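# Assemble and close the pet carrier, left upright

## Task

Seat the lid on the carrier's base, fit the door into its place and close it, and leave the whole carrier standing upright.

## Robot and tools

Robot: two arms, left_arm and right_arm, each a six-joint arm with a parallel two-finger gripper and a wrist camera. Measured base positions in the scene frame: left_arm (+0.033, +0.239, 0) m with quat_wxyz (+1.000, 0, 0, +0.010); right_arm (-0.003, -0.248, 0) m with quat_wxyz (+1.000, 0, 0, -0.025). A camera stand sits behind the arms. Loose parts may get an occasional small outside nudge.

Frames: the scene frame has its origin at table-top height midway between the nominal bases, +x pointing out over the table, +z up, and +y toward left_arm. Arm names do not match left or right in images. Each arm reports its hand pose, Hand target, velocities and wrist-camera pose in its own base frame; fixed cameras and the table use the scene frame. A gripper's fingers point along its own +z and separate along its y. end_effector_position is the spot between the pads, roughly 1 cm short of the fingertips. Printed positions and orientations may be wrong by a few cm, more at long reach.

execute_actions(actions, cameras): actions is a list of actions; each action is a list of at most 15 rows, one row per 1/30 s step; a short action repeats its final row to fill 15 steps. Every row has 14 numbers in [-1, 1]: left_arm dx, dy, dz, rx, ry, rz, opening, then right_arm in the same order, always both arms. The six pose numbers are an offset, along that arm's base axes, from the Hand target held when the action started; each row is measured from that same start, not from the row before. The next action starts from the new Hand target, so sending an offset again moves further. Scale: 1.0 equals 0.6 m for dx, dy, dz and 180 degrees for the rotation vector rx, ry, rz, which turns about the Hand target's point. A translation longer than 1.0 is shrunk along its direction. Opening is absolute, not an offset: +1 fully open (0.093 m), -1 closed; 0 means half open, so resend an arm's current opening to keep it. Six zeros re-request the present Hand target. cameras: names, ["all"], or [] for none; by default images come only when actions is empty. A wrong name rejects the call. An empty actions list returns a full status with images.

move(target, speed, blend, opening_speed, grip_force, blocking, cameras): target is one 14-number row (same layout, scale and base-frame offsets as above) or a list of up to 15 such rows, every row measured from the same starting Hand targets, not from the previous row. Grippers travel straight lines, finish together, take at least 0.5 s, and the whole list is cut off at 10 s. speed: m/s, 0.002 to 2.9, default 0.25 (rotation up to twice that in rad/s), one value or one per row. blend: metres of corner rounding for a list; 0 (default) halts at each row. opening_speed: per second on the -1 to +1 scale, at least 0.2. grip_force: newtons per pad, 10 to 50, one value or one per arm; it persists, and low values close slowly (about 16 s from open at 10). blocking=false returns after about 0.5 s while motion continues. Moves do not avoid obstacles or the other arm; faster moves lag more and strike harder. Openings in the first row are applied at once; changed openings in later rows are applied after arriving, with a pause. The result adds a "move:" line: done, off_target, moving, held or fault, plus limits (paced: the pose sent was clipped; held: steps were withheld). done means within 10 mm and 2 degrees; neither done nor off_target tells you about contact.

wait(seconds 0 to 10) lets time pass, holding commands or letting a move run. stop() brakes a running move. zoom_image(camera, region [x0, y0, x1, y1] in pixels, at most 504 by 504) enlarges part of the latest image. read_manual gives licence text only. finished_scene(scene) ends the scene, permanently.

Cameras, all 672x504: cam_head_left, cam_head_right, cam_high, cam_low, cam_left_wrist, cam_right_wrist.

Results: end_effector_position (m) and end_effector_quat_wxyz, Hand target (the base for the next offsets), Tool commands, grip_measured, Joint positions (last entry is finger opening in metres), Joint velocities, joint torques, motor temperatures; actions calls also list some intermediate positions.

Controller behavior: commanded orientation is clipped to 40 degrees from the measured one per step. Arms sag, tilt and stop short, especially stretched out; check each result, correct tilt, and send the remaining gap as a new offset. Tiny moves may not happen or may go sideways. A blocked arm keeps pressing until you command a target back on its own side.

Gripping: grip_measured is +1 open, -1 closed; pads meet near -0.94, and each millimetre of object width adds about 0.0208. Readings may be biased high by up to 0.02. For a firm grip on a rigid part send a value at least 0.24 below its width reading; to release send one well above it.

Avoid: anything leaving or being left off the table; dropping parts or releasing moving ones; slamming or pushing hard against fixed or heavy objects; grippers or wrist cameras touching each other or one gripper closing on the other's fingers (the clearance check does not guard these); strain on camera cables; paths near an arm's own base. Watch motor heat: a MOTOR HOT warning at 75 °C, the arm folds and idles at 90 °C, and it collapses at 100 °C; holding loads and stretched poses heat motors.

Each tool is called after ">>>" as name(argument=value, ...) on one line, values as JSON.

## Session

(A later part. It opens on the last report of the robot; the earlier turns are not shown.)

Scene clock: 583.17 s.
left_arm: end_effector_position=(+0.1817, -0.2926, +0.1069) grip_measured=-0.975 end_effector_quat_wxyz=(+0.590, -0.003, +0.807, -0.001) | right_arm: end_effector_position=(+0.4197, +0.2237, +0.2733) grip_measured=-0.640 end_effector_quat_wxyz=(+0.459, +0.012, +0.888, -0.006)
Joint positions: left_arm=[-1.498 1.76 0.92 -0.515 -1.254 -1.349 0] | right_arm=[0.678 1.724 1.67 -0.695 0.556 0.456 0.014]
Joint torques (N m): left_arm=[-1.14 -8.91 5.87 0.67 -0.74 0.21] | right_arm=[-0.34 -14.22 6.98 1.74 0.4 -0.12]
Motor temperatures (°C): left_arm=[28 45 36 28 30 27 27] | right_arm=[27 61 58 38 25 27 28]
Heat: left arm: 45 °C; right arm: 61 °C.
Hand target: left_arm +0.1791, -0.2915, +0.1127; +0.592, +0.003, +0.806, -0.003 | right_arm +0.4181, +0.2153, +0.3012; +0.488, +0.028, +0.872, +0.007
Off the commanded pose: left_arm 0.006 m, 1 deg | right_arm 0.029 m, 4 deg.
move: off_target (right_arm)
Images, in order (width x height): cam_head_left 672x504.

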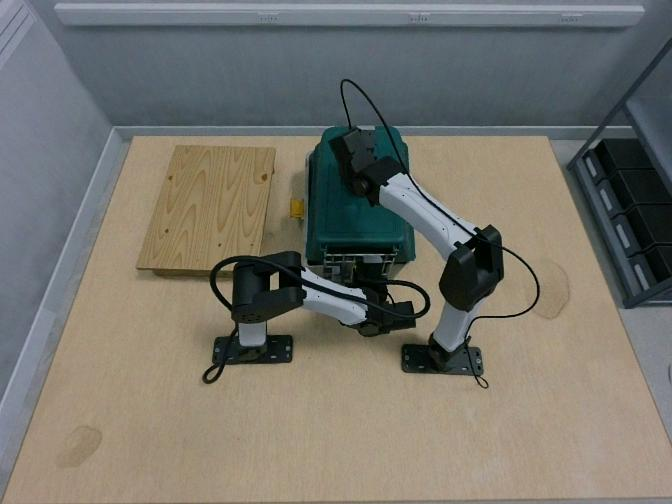

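>>> move(target=[[0,0,0,0,0,0,-1,-0.007,0.0,-0.018,0,0,0,-1]], speed=0.04, cameras=["cam_head_left","cam_low"])

>>> zoom_image(camera="cam_head_left", region=[312, 232, 347, 260])

>>> zoom_image(camera="cam_head_left", region=[380, 232, 415, 260])

>>> zoom_image(camera="cam_low", region=[260, 150, 440, 320])

Scene clock: 623.30 s.
left_arm: end_effector_position=(+0.1814, -0.2926, +0.1070) grip_measured=-0.975 end_effector_quat_wxyz=(+0.590, -0.002, +0.807, -0.001) | right_arm: end_effector_position=(+0.4191, +0.2232, +0.2708) grip_measured=-0.640 end_effector_quat_wxyz=(+0.469, +0.014, +0.883, +0.001)
Joint positions: left_arm=[-1.5 1.76 0.92 -0.516 -1.255 -1.349 0] | right_arm=[0.678 1.7 1.613 -0.633 0.556 0.452 0.014]
Joint torques (N m): left_arm=[-1.01 -8.92 5.87 0.68 -0.74 0.21] | right_arm=[0.25 -13.53 6.52 1.59 0.44 -0.03]
Motor temperatures (°C): left_arm=[28 45 36 28 29 27 27] | right_arm=[27 69 56 36 24 27 28]
Heat: left arm: 45 °C; right arm: 69 °C.
Hand target: left_arm +0.1791, -0.2914, +0.1127; +0.592, +0.003, +0.806, -0.003 | right_arm +0.4139, +0.2153, +0.2904; +0.488, +0.028, +0.872, +0.007
Off the commanded pose: left_arm 0.006 m, 1 deg | right_arm 0.022 m, 3 deg.
move: off_target (right_arm)
Images, in order (width x height): cam_head_left 672x504, cam_low 672x504.

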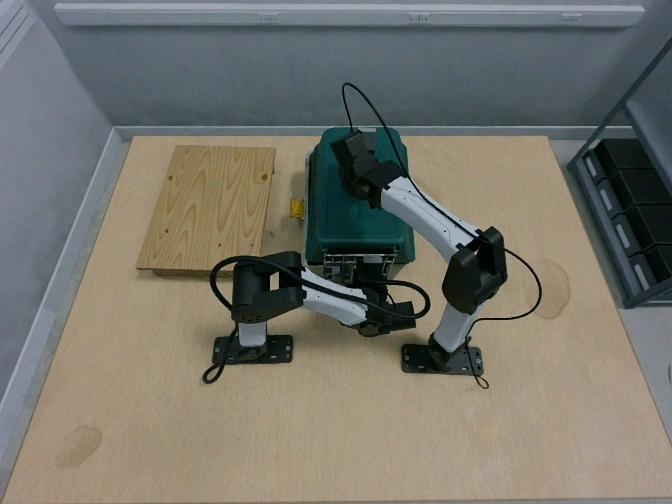

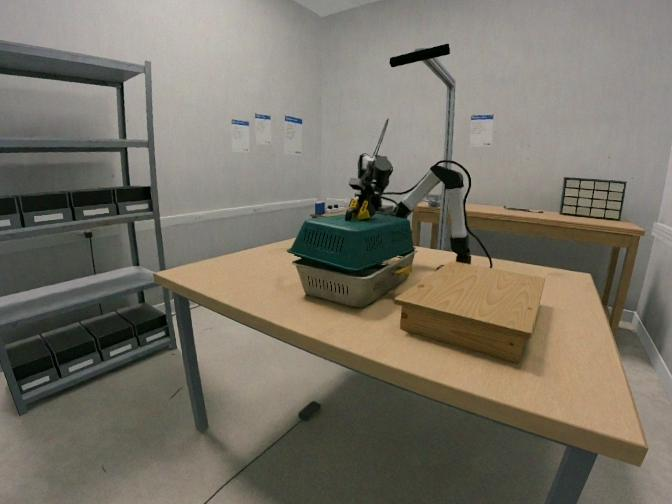

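Scaled by 14.400 from the camera's 672x504 image, which has a finer 960x720 frame.

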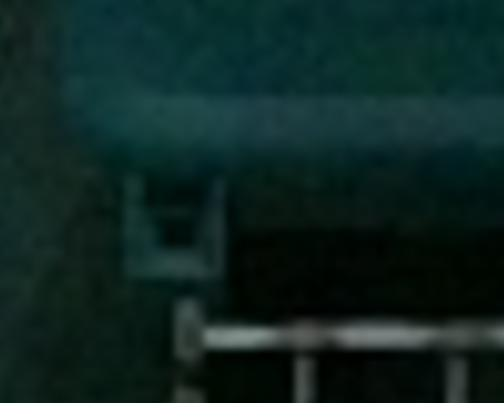

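Scaled by 14.400 from the camera's 672x504 image, which has a finer 960x720 frame.

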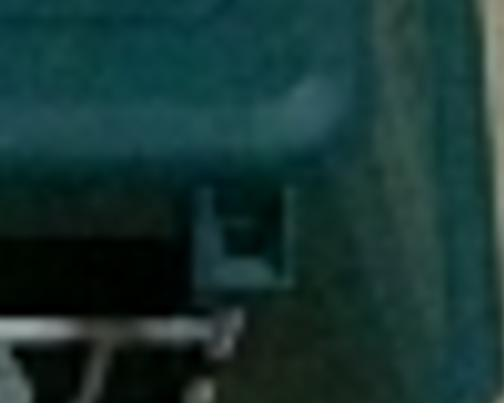

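Scaled by 2.800 from the camera's 672x504 image, which has a finer 960x720 frame.

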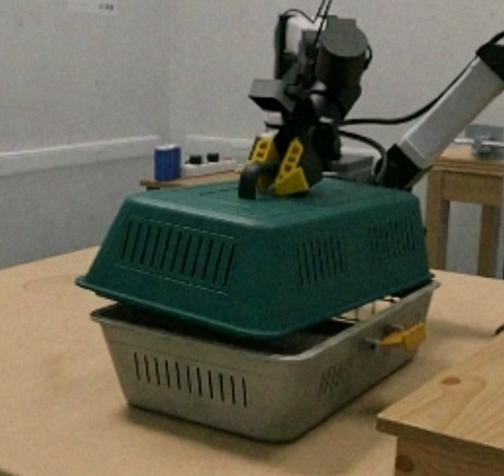

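>>> move(target=[[0,0,0,0,0,0,-1,0,0,0.03,0,0.004,0,-1],[0,0,0,0,0,0,-1,-0.02,0.002,0.03,0,0.004,0,-1],[0,0,0,0,0,0,-1,-0.015,0.002,0.005,0,0.004,0,-1]], speed=0.05, cameras=["cam_head_left","cam_low"])

>>> zoom_image(camera="cam_head_left", region=[312, 232, 347, 260])

>>> zoom_image(camera="cam_head_left", region=[380, 232, 415, 260])

Scene clock: 639.70 s.
left_arm: end_effector_position=(+0.1794, -0.2933, +0.1071) grip_measured=-0.975 end_effector_quat_wxyz=(+0.591, +0.002, +0.807, -0.001) | right_arm: end_effector_position=(+0.4141, +0.2233, +0.2741) grip_measured=-0.640 end_effector_quat_wxyz=(+0.465, +0.012, +0.885, +0.002)
Joint positions: left_arm=[-1.506 1.76 0.92 -0.52 -1.257 -1.348 0] | right_arm=[0.684 1.692 1.624 -0.663 0.555 0.458 0.014]
Joint torques (N m): left_arm=[-0.35 -8.91 5.89 0.71 -0.72 0.2] | right_arm=[1.1 -13.74 6.43 1.46 0.52 0.12]
Motor temperatures (°C): left_arm=[28 45 36 28 29 27 27] | right_arm=[27 68 54 36 25 27 28]
Heat: left arm: 45 °C; right arm: 68 °C.
Hand target: left_arm +0.1791, -0.2915, +0.1127; +0.592, +0.003, +0.806, -0.003 | right_arm +0.4049, +0.2166, +0.2933; +0.483, +0.028, +0.875, +0.007
Off the commanded pose: left_arm 0.006 m, 0 deg | right_arm 0.022 m, 3 deg.
move: off_target (right_arm)
Images, in order (width x height): cam_head_left 672x504, cam_low 672x504.

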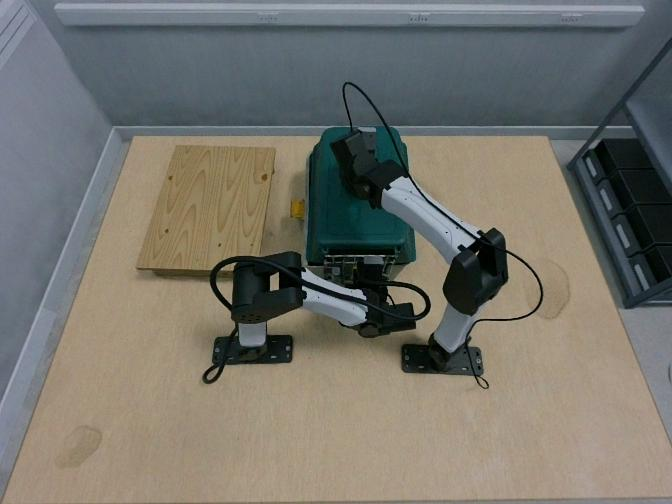

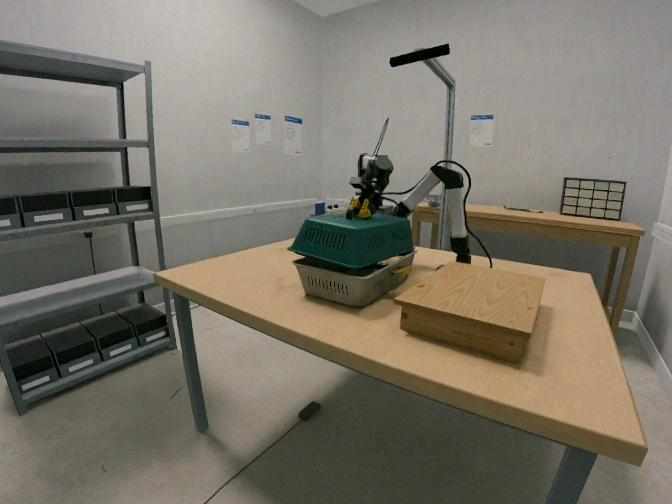

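Scaled by 14.400 from the camera's 672x504 image, which has a finer 960x720 frame.

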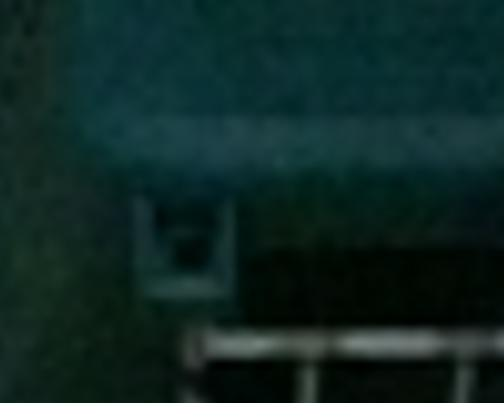

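Scaled by 14.400 from the camera's 672x504 image, which has a finer 960x720 frame.

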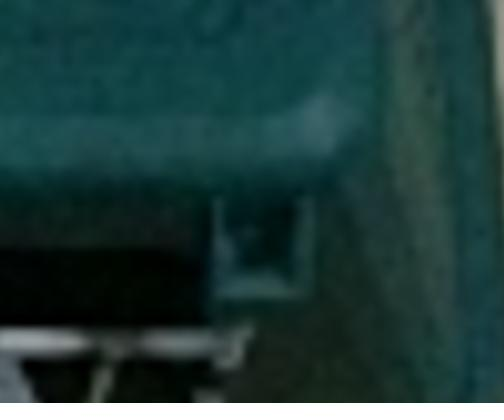

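>>> move(target=[[0,0,0,0,0,0,-1,0.01,0,0.035,0,0,0,-1],[0.009,0,0,0,0.017,0,-1,0.02,0.0,0.035,0,0,0,-1]], speed=0.05, cameras=["cam_head_left","cam_low","cam_high"])

>>> zoom_image(camera="cam_head_left", region=[310, 220, 410, 280])

>>> zoom_image(camera="cam_head_left", region=[312, 232, 347, 260])

>>> zoom_image(camera="cam_head_left", region=[380, 232, 415, 260])

Scene clock: 662.97 s.
left_arm: end_effector_position=(+0.1812, -0.2929, +0.1073) grip_measured=-0.975 end_effector_quat_wxyz=(+0.578, +0.006, +0.816, +0.001) | right_arm: end_effector_position=(+0.4125, +0.2191, +0.2930) grip_measured=-0.640 end_effector_quat_wxyz=(+0.463, +0.014, +0.887, -0.001)
Joint positions: left_arm=[-1.494 1.741 0.92 -0.517 -1.223 -1.315 0] | right_arm=[0.679 1.7 1.716 -0.754 0.555 0.46 0.014]
Joint torques (N m): left_arm=[1.25 -9.29 6.83 0.75 -0.42 0.25] | right_arm=[-0.21 -10.03 10.44 1.55 0.39 -0.08]
Motor temperatures (°C): left_arm=[28 46 36 28 29 27 27] | right_arm=[27 72 53 36 25 27 28]
Heat: left arm: 46 °C; right arm: 72 °C.
Hand target: left_arm +0.1845, -0.2915, +0.1127; +0.571, +0.003, +0.821, -0.003 | right_arm +0.4169, +0.2165, +0.3143; +0.483, +0.028, +0.875, +0.007
Off the commanded pose: left_arm 0.006 m, 1 deg | right_arm 0.022 m, 3 deg.
move: off_target (right_arm)
Images, in order (width x height): cam_head_left 672x504, cam_high 672x504, cam_low 672x504.

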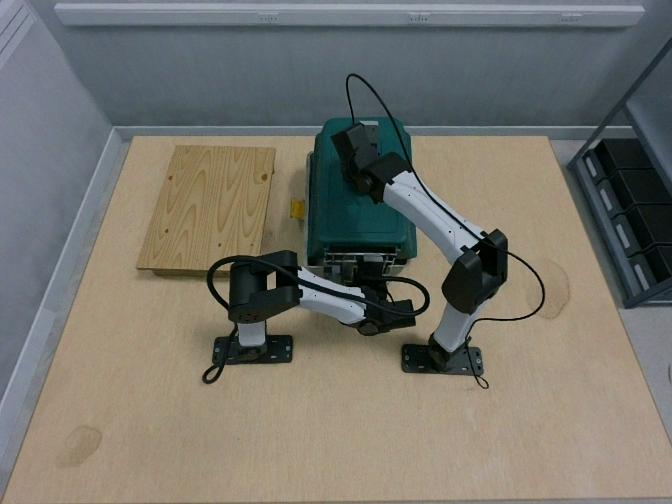

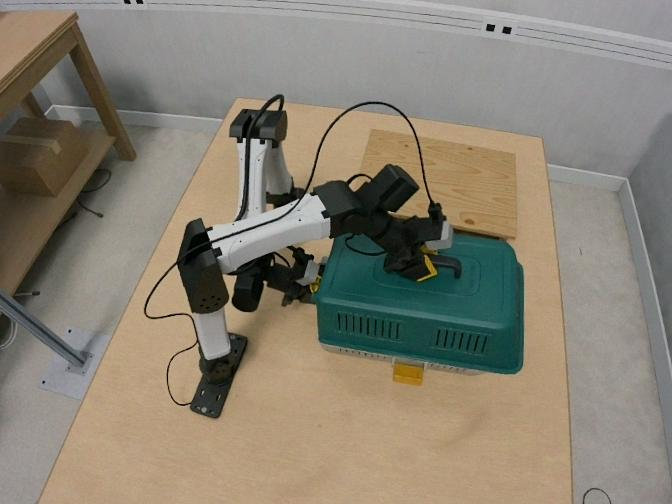

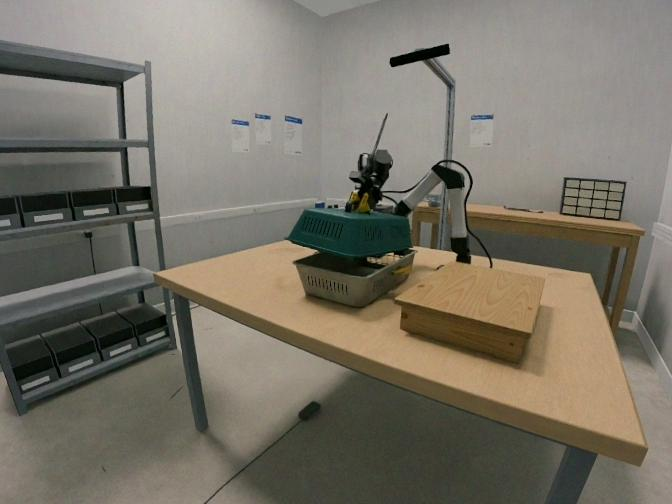

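Scaled by 5.040 from the camera's 672x504 image, which has a finer 960x720 frame.

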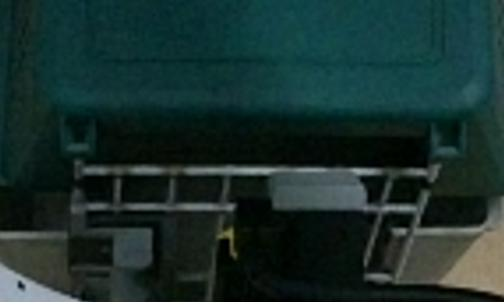

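Scaled by 14.400 from the camera's 672x504 image, which has a finer 960x720 frame.

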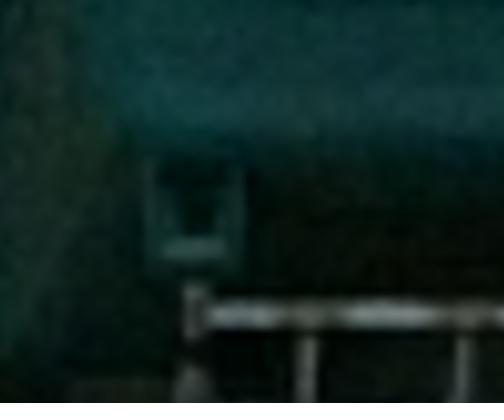

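Scaled by 14.400 from the camera's 672x504 image, which has a finer 960x720 frame.

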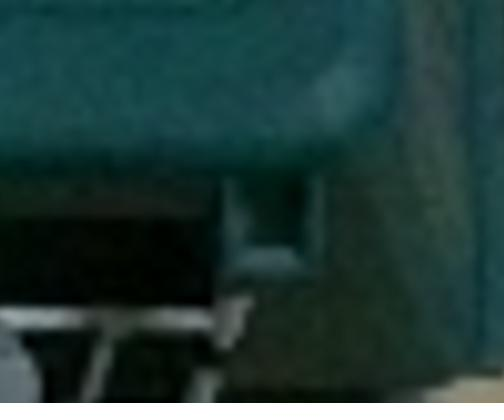

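>>> move(target=[[0,0,0,0,0,0,-1,0.024,0.007,-0.005,0,0,0,-1]], speed=0.06, cameras=["cam_head_left","cam_high"])

>>> zoom_image(camera="cam_head_left", region=[312, 232, 347, 260])

>>> zoom_image(camera="cam_head_left", region=[380, 232, 415, 260])

Scene clock: 675.80 s.
left_arm: end_effector_position=(+0.1820, -0.2926, +0.1072) grip_measured=-0.975 end_effector_quat_wxyz=(+0.575, +0.005, +0.818, +0.000) | right_arm: end_effector_position=(+0.4217, +0.2201, +0.2838) grip_measured=-0.640 end_effector_quat_wxyz=(+0.451, +0.013, +0.892, -0.011)
Joint positions: left_arm=[-1.49 1.738 0.92 -0.516 -1.216 -1.313 0] | right_arm=[0.667 1.747 1.753 -0.774 0.549 0.457 0.014]
Joint torques (N m): left_arm=[0.88 -9.03 6.83 0.77 -0.5 0.28] | right_arm=[-0.44 -10.47 10.76 1.81 0.33 -0.17]
Motor temperatures (°C): left_arm=[28 46 36 28 29 27 27] | right_arm=[27 67 57 37 25 27 28]
Heat: left arm: 46 °C; right arm: 67 °C.
Hand target: left_arm +0.1845, -0.2915, +0.1127; +0.571, +0.003, +0.821, -0.003 | right_arm +0.4313, +0.2207, +0.3113; +0.483, +0.028, +0.875, +0.007
Off the commanded pose: left_arm 0.006 m, 1 deg | right_arm 0.029 m, 5 deg.
move: off_target (right_arm)
Images, in order (width x height): cam_head_left 672x504, cam_high 672x504.

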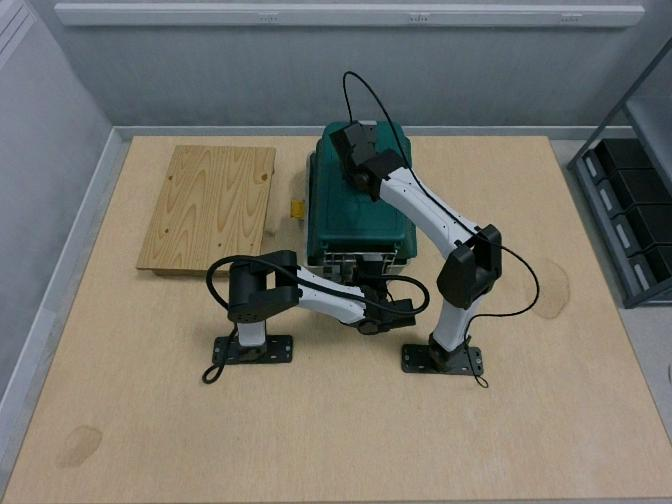

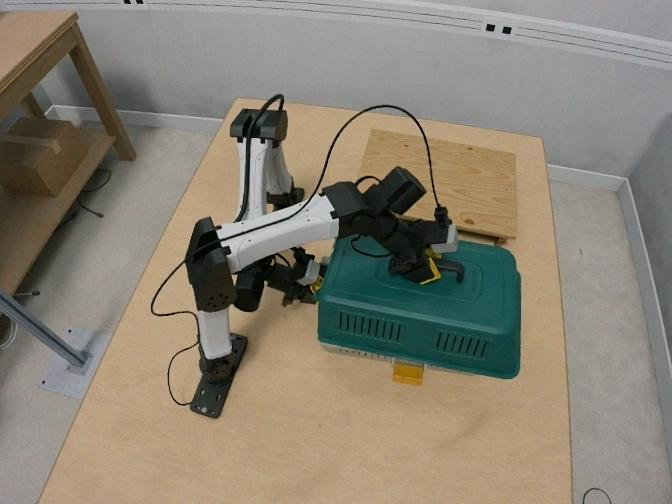

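Scaled by 14.400 from the camera's 672x504 image, which has a finer 960x720 frame.

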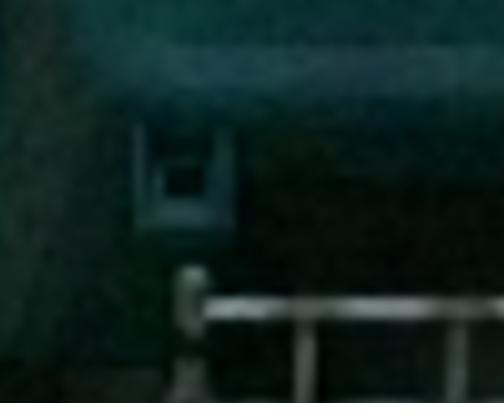

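Scaled by 14.400 from the camera's 672x504 image, which has a finer 960x720 frame.

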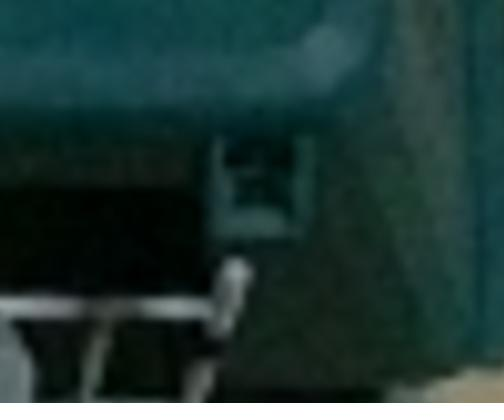

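>>> move(target=[[0,0,0,0,0,0,-1,0.014,0.008,-0.004,0,-0.007,0.005,-1]], speed=0.06, cameras=["cam_head_left","cam_high"])

>>> zoom_image(camera="cam_head_left", region=[312, 232, 347, 260])

>>> zoom_image(camera="cam_head_left", region=[380, 232, 415, 260])

Scene clock: 689.03 s.
left_arm: end_effector_position=(+0.1820, -0.2926, +0.1072) grip_measured=-0.975 end_effector_quat_wxyz=(+0.575, +0.005, +0.818, +0.000) | right_arm: end_effector_position=(+0.4279, +0.2238, +0.2838) grip_measured=-0.640 end_effector_quat_wxyz=(+0.458, +0.005, +0.889, -0.008)
Joint positions: left_arm=[-1.49 1.738 0.92 -0.516 -1.216 -1.313 0] | right_arm=[0.663 1.758 1.753 -0.74 0.541 0.432 0.014]
Joint torques (N m): left_arm=[0.88 -9.03 6.82 0.76 -0.5 0.28] | right_arm=[-0.53 -10.54 9.59 2.07 0.34 -0.18]
Motor temperatures (°C): left_arm=[28 46 36 28 29 27 27] | right_arm=[27 65 59 38 24 27 28]
Heat: left arm: 46 °C; right arm: 65 °C.
Hand target: left_arm +0.1845, -0.2915, +0.1127; +0.571, +0.003, +0.821, -0.003 | right_arm +0.4397, +0.2254, +0.3090; +0.492, +0.021, +0.870, +0.011
Off the commanded pose: left_arm 0.006 m, 1 deg | right_arm 0.028 m, 5 deg.
move: off_target (right_arm)
Images, in order (width x height): cam_head_left 672x504, cam_high 672x504.

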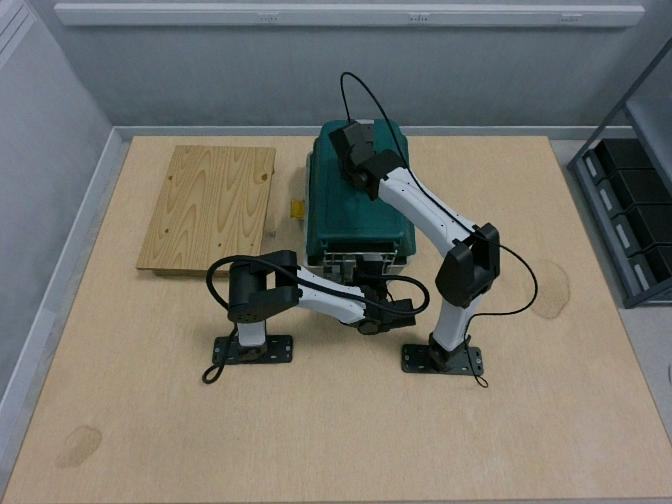

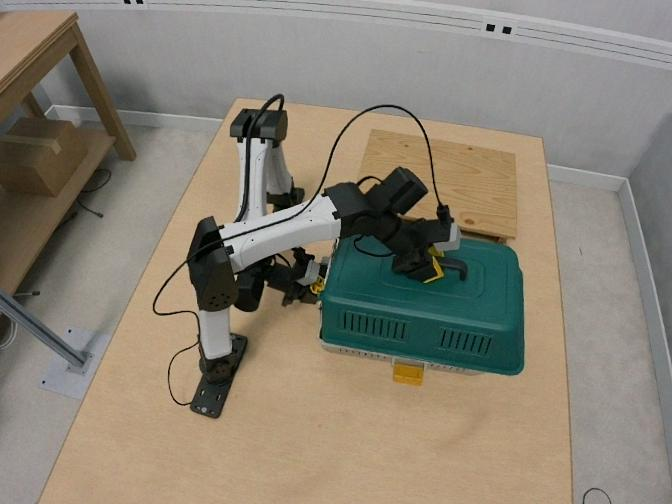

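Scaled by 14.400 from the camera's 672x504 image, which has a finer 960x720 frame.

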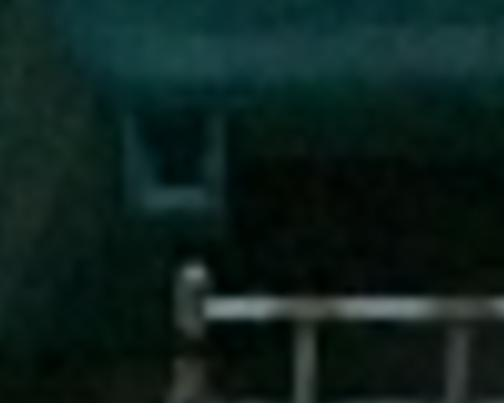

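Scaled by 14.400 from the camera's 672x504 image, which has a finer 960x720 frame.

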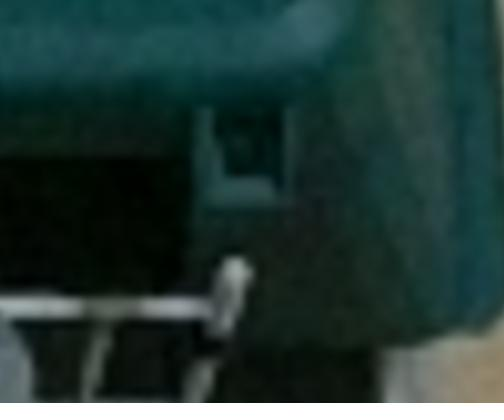

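>>> move(target=[[0,0,0,0,0,0,-1,-0.001,0.0,-0.03,0,0,0.0,-1]], speed=0.04, cameras=["cam_head_left","cam_low"])

>>> zoom_image(camera="cam_head_left", region=[312, 232, 347, 260])

>>> zoom_image(camera="cam_head_left", region=[380, 232, 415, 260])

>>> zoom_image(camera="cam_low", region=[260, 150, 440, 320])

Scene clock: 703.37 s.
left_arm: end_effector_position=(+0.1820, -0.2926, +0.1072) grip_measured=-0.975 end_effector_quat_wxyz=(+0.575, +0.005, +0.818, +0.000) | right_arm: end_effector_position=(+0.4311, +0.2272, +0.2692) grip_measured=-0.640 end_effector_quat_wxyz=(+0.460, +0.005, +0.888, -0.004)
Joint positions: left_arm=[-1.49 1.738 0.92 -0.516 -1.216 -1.313 0] | right_arm=[0.663 1.758 1.69 -0.669 0.536 0.432 0.014]
Joint torques (N m): left_arm=[0.9 -9.03 6.82 0.77 -0.5 0.28] | right_arm=[-0.46 -11.93 7.42 2.11 0.37 -0.17]
Motor temperatures (°C): left_arm=[28 46 36 28 29 27 27] | right_arm=[27 64 60 38 24 27 28]
Heat: left arm: 46 °C; right arm: 64 °C.
Hand target: left_arm +0.1845, -0.2915, +0.1127; +0.571, +0.003, +0.821, -0.003 | right_arm +0.4391, +0.2255, +0.2911; +0.492, +0.021, +0.870, +0.011
Off the commanded pose: left_arm 0.006 m, 1 deg | right_arm 0.023 m, 5 deg.
move: off_target (right_arm)
Images, in order (width x height): cam_head_left 672x504, cam_low 672x504.

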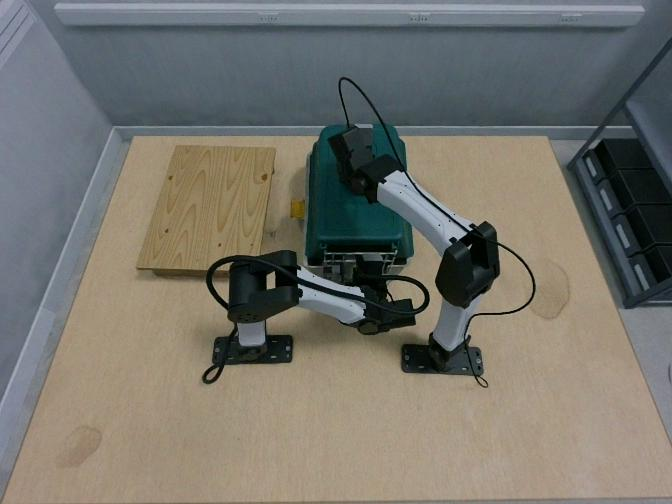

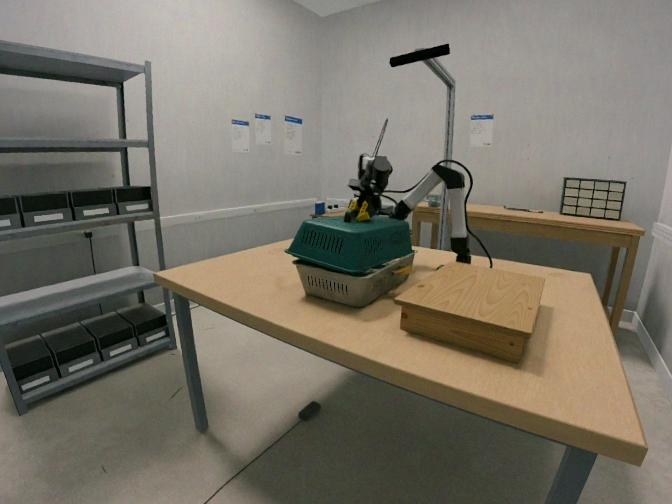

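Scaled by 14.400 from the camera's 672x504 image, which has a finer 960x720 frame.

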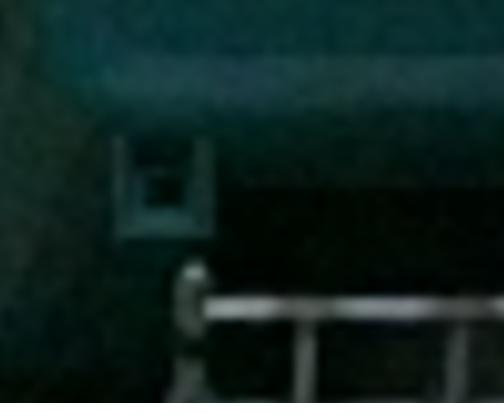

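Scaled by 14.400 from the camera's 672x504 image, which has a finer 960x720 frame.

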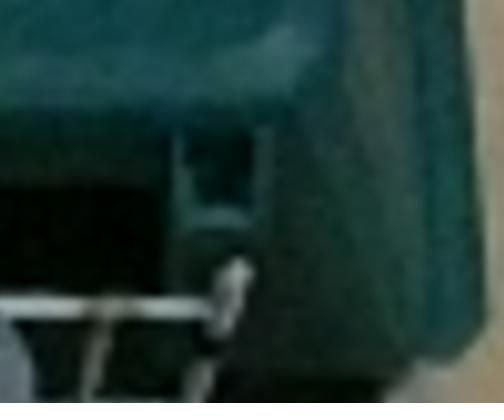

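Scaled by 2.800 from the camera's 672x504 image, which has a finer 960x720 frame.

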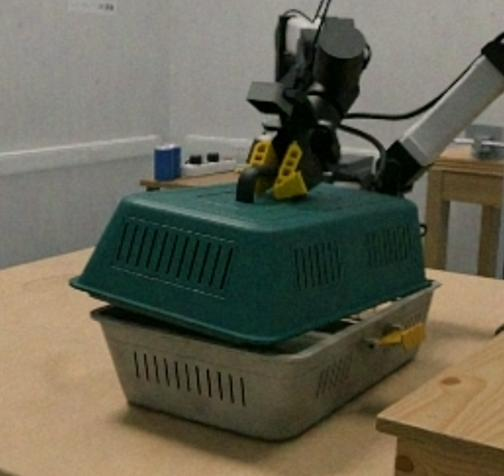

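>>> move(target=[[0,0,0,0,0,0,-1,-0.004,-0.008,0.02,0,0,0.0,-1],[0,0,0,0,0,0,-1,-0.011,-0.014,0.005,0,0,0.002,-1]], speed=0.05, cameras=["cam_head_left","cam_low"])

>>> zoom_image(camera="cam_head_left", region=[312, 232, 347, 260])

>>> zoom_image(camera="cam_head_left", region=[380, 232, 415, 260])

Scene clock: 714.03 s.
left_arm: end_effector_position=(+0.1820, -0.2926, +0.1072) grip_measured=-0.975 end_effector_quat_wxyz=(+0.575, +0.005, +0.818, +0.000) | right_arm: end_effector_position=(+0.4307, +0.2229, +0.2643) grip_measured=-0.640 end_effector_quat_wxyz=(+0.458, +0.007, +0.889, -0.002)
Joint positions: left_arm=[-1.49 1.738 0.92 -0.516 -1.216 -1.313 0] | right_arm=[0.653 1.744 1.656 -0.649 0.527 0.431 0.014]
Joint torques (N m): left_arm=[0.9 -9.03 6.83 0.77 -0.5 0.28] | right_arm=[-0.46 -14.11 7.1 1.93 0.35 -0.28]
Motor temperatures (°C): left_arm=[28 46 36 28 29 27 27] | right_arm=[27 65 57 39 24 27 28]
Heat: left arm: 46 °C; right arm: 65 °C.
Hand target: left_arm +0.1845, -0.2915, +0.1127; +0.571, +0.003, +0.821, -0.003 | right_arm +0.4325, +0.2170, +0.2940; +0.492, +0.018, +0.870, +0.012
Off the commanded pose: left_arm 0.006 m, 1 deg | right_arm 0.030 m, 5 deg.
move: off_target (right_arm)
Images, in order (width x height): cam_head_left 672x504, cam_low 672x504.

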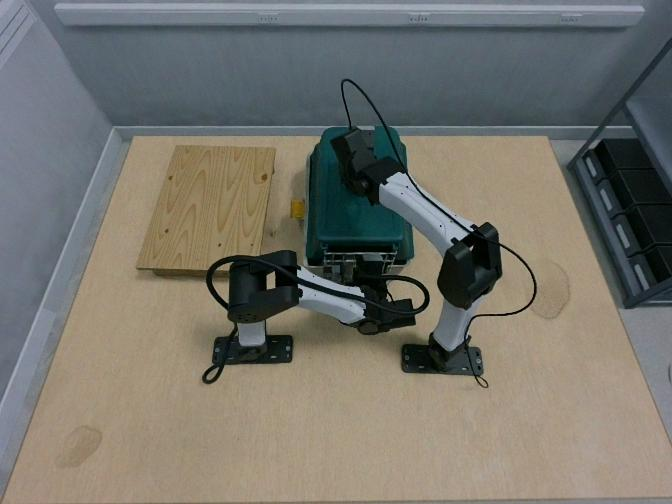

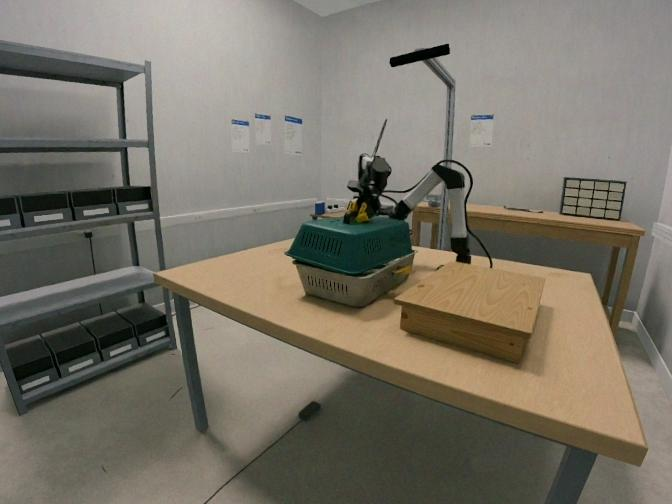

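Scaled by 14.400 from the camera's 672x504 image, which has a finer 960x720 frame.

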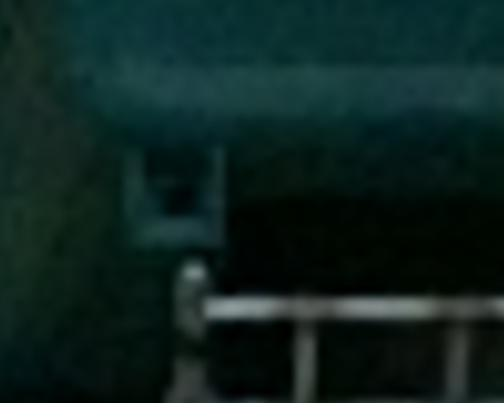

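Scaled by 14.400 from the camera's 672x504 image, which has a finer 960x720 frame.

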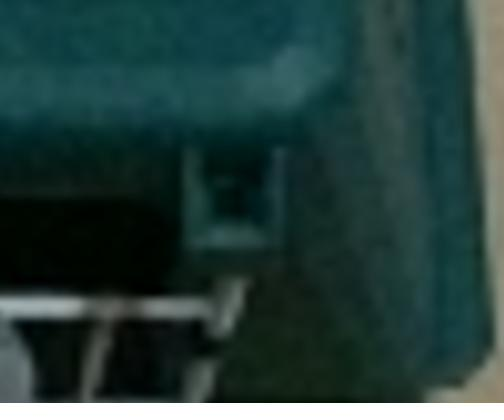

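>>> move(target=[[0,0,0,0,0,0,-1,-0.004,0,0.028,0,0,0.0,-1],[0,0,0,0,0,0,-1,-0.016,-0.002,0.026,0,0,0.0,-1]], speed=0.05, cameras=["cam_head_left"])

>>> zoom_image(camera="cam_head_left", region=[312, 232, 347, 260])

>>> zoom_image(camera="cam_head_left", region=[380, 232, 415, 260])

Scene clock: 728.43 s.
left_arm: end_effector_position=(+0.1820, -0.2926, +0.1072) grip_measured=-0.975 end_effector_quat_wxyz=(+0.575, +0.005, +0.818, +0.000) | right_arm: end_effector_position=(+0.4251, +0.2187, +0.2734) grip_measured=-0.640 end_effector_quat_wxyz=(+0.455, +0.005, +0.891, -0.004)
Joint positions: left_arm=[-1.49 1.738 0.92 -0.516 -1.216 -1.313 0] | right_arm=[0.653 1.729 1.681 -0.698 0.526 0.431 0.014]
Joint torques (N m): left_arm=[0.9 -9.03 6.82 0.77 -0.5 0.28] | right_arm=[0.64 -14.26 8.49 1.78 0.45 -0.17]
Motor temperatures (°C): left_arm=[28 46 36 28 29 27 27] | right_arm=[27 67 55 39 24 27 28]
Heat: left arm: 46 °C; right arm: 67 °C.
Hand target: left_arm +0.1845, -0.2915, +0.1127; +0.571, +0.003, +0.821, -0.003 | right_arm +0.4230, +0.2158, +0.3095; +0.492, +0.019, +0.870, +0.012
Off the commanded pose: left_arm 0.006 m, 1 deg | right_arm 0.036 m, 5 deg.
move: off_target (right_arm)
Images, in order (width x height): cam_head_left 672x504.

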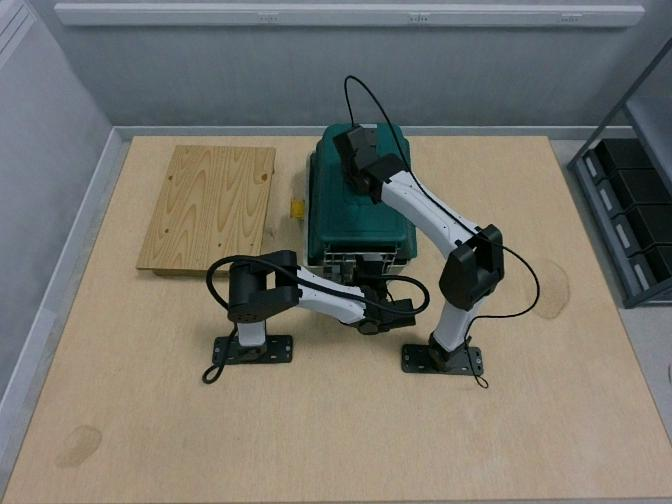

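Scaled by 14.400 from the camera's 672x504 image, which has a finer 960x720 frame.

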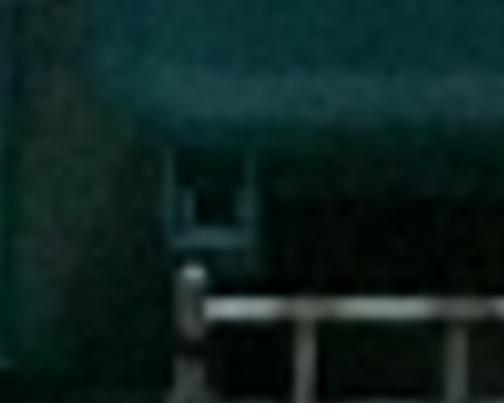

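Scaled by 14.400 from the camera's 672x504 image, which has a finer 960x720 frame.

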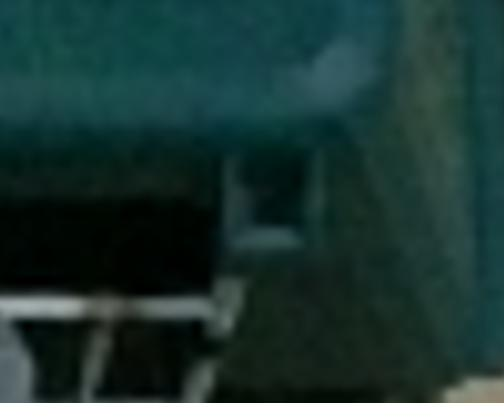

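>>> move(target=[[0,0,0,0,0,0,-1,0.006,0.012,-0.004,0,0,0.0,-1]], speed=0.05, cameras=["cam_head_left"])

>>> zoom_image(camera="cam_head_left", region=[312, 232, 347, 260])

>>> zoom_image(camera="cam_head_left", region=[380, 232, 415, 260])

Scene clock: 744.27 s.
left_arm: end_effector_position=(+0.1820, -0.2926, +0.1072) grip_measured=-0.975 end_effector_quat_wxyz=(+0.575, +0.005, +0.818, +0.000) | right_arm: end_effector_position=(+0.4252, +0.2181, +0.2735) grip_measured=-0.640 end_effector_quat_wxyz=(+0.455, +0.006, +0.890, -0.006)
Joint positions: left_arm=[-1.49 1.738 0.92 -0.516 -1.216 -1.313 0] | right_arm=[0.653 1.729 1.681 -0.698 0.53 0.431 0.014]
Joint torques (N m): left_arm=[0.88 -9.03 6.83 0.76 -0.5 0.28] | right_arm=[1.47 -12.14 10.09 1.8 0.48 -0.09]
Motor temperatures (°C): left_arm=[28 46 36 28 29 27 27] | right_arm=[27 67 58 37 24 27 28]
Heat: left arm: 46 °C; right arm: 67 °C.
Hand target: left_arm +0.1845, -0.2915, +0.1127; +0.571, +0.003, +0.821, -0.003 | right_arm +0.4266, +0.2230, +0.3072; +0.492, +0.019, +0.870, +0.012
Off the commanded pose: left_arm 0.006 m, 1 deg | right_arm 0.034 m, 5 deg.
move: off_target (right_arm)
Images, in order (width x height): cam_head_left 672x504.

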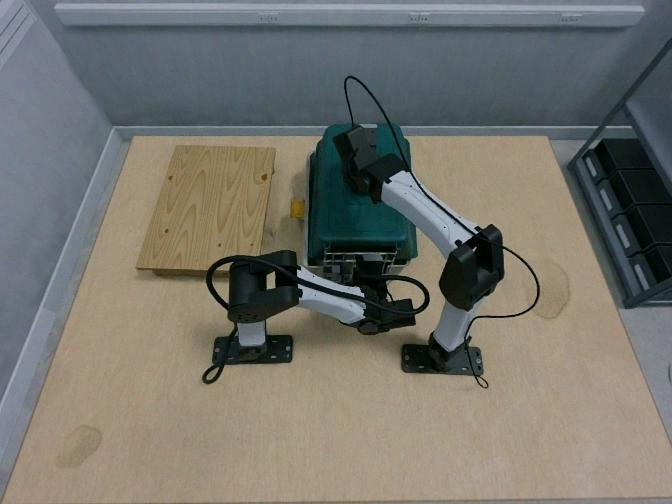

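Scaled by 14.400 from the camera's 672x504 image, which has a finer 960x720 frame.

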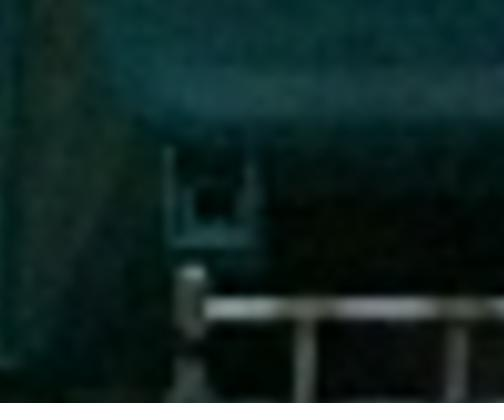

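Scaled by 14.400 from the camera's 672x504 image, which has a finer 960x720 frame.

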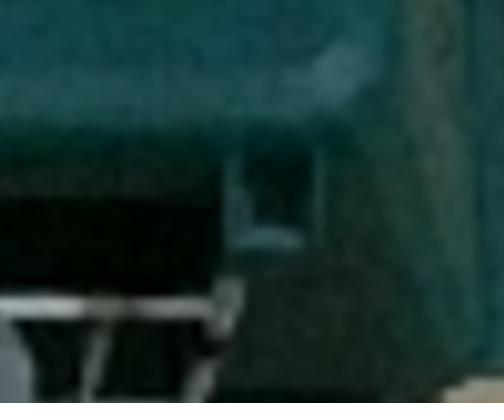

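Stuck by stiction; push more in y.

>>> move(target=[[0,0,0,0,0,0,-1,0.0,0.007,0.0,0,0,0.0,-1]], speed=0.05, cameras=["cam_head_left"])

>>> zoom_image(camera="cam_head_left", region=[312, 232, 347, 260])

>>> zoom_image(camera="cam_head_left", region=[380, 232, 415, 260])

Scene clock: 754.17 s.
left_arm: end_effector_position=(+0.1820, -0.2926, +0.1071) grip_measured=-0.975 end_effector_quat_wxyz=(+0.575, +0.005, +0.818, +0.000) | right_arm: end_effector_position=(+0.4240, +0.2200, +0.2762) grip_measured=-0.640 end_effector_quat_wxyz=(+0.459, +0.006, +0.888, -0.008)
Joint positions: left_arm=[-1.49 1.738 0.92 -0.516 -1.216 -1.313 0] | right_arm=[0.662 1.729 1.686 -0.7 0.543 0.431 0.014]
Joint torques (N m): left_arm=[0.9 -9.03 6.82 0.77 -0.5 0.28] | right_arm=[1.52 -11.19 10.73 1.76 0.39 -0.04]
Motor temperatures (°C): left_arm=[28 46 36 28 29 27 27] | right_arm=[27 65 60 37 25 27 28]
Heat: left arm: 46 °C; right arm: 65 °C.
Hand target: left_arm +0.1845, -0.2915, +0.1127; +0.571, +0.003, +0.821, -0.003 | right_arm +0.4265, +0.2273, +0.3071; +0.492, +0.018, +0.870, +0.012
Off the commanded pose: left_arm 0.006 m, 1 deg | right_arm 0.032 m, 5 deg.
move: off_target (right_arm)
Images, in order (width x height): cam_head_left 672x504.

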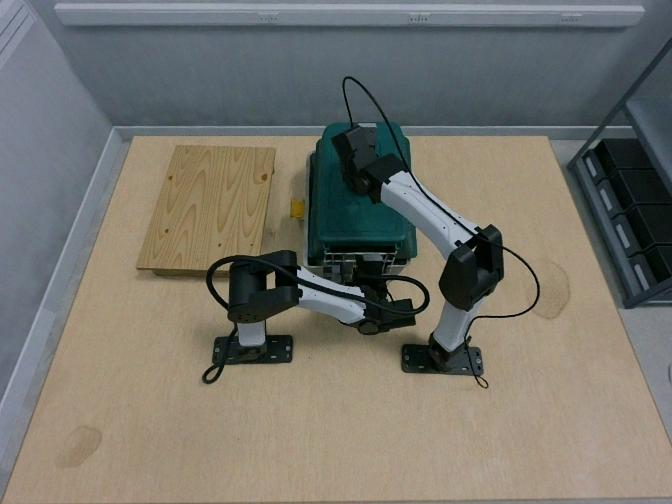

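Scaled by 14.400 from the camera's 672x504 image, which has a finer 960x720 frame.

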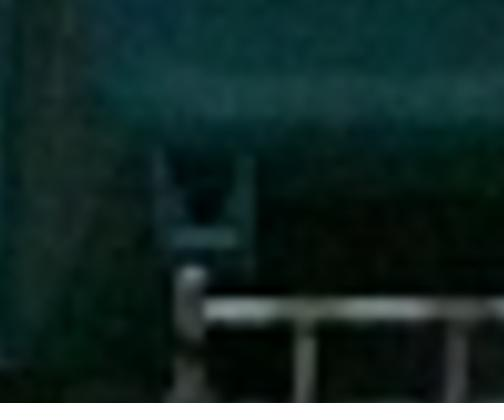

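Scaled by 14.400 from the camera's 672x504 image, which has a finer 960x720 frame.

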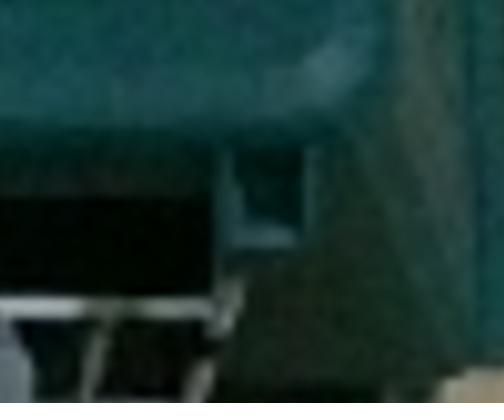

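>>> move(target=[0,0,0,0,0,0,-1, 0,0.012,0,0,0,0,-1], speed=0.04, cameras=["cam_head_left","cam_low"])

>>> zoom_image(camera="cam_head_left", region=[312, 232, 347, 260])

>>> zoom_image(camera="cam_head_left", region=[380, 232, 415, 260])

Scene clock: 791.17 s.
left_arm: end_effector_position=(+0.1820, -0.2926, +0.1071) grip_measured=-0.975 end_effector_quat_wxyz=(+0.575, +0.005, +0.818, +0.000) | right_arm: end_effector_position=(+0.4232, +0.2270, +0.2818) grip_measured=-0.640 end_effector_quat_wxyz=(+0.464, +0.006, +0.886, -0.006)
Joint positions: left_arm=[-1.49 1.738 0.92 -0.516 -1.216 -1.313 0] | right_arm=[0.679 1.739 1.713 -0.708 0.556 0.439 0.014]
Joint torques (N m): left_arm=[0.88 -9.02 6.82 0.76 -0.51 0.28] | right_arm=[1.42 -10.36 10.69 1.75 0.41 -0.02]
Motor temperatures (°C): left_arm=[28 46 36 28 29 27 27] | right_arm=[27 62 66 36 25 27 28]
Heat: left arm: 46 °C; right arm: 66 °C.
Hand target: left_arm +0.1845, -0.2915, +0.1127; +0.571, +0.003, +0.821, -0.003 | right_arm +0.4265, +0.2345, +0.3072; +0.492, +0.018, +0.870, +0.012
Off the commanded pose: left_arm 0.006 m, 1 deg | right_arm 0.027 m, 4 deg.
move: off_target (right_arm)
Images, in order (width x height): cam_head_left 672x504, cam_low 672x504.

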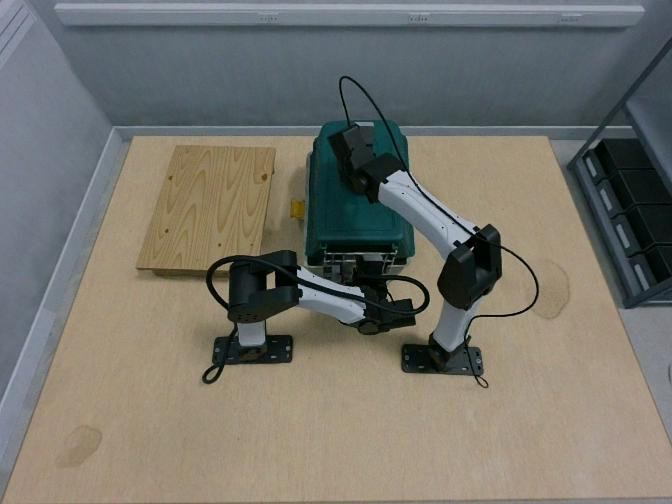

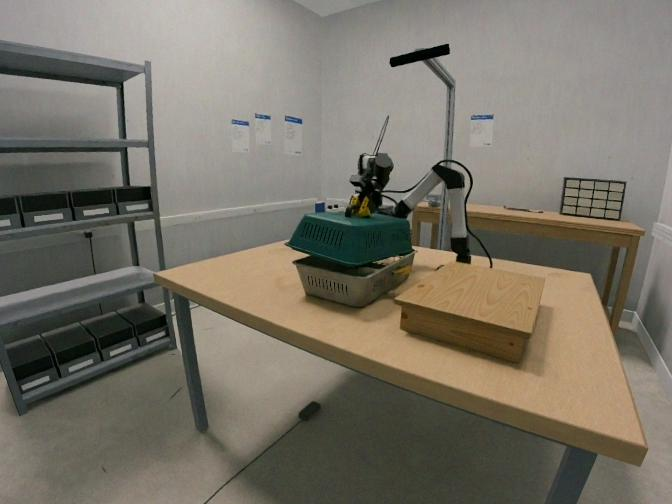

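Scaled by 14.400 from the camera's 672x504 image, which has a finer 960x720 frame.

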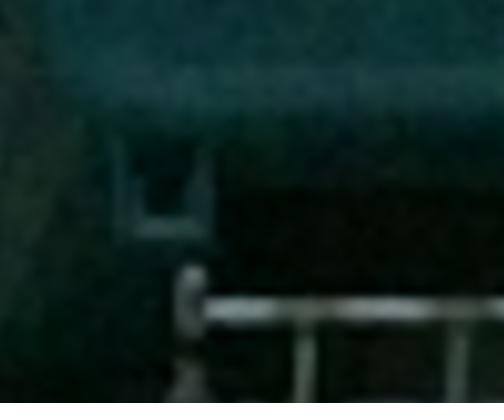

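Scaled by 14.400 from the camera's 672x504 image, which has a finer 960x720 frame.

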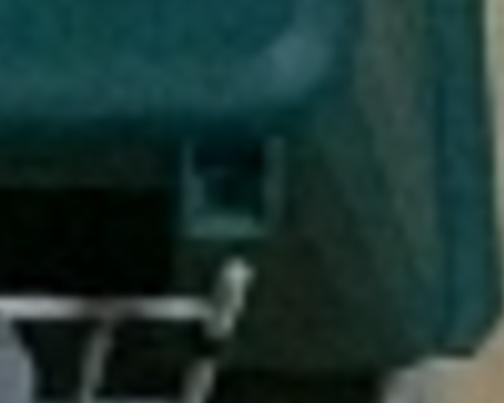

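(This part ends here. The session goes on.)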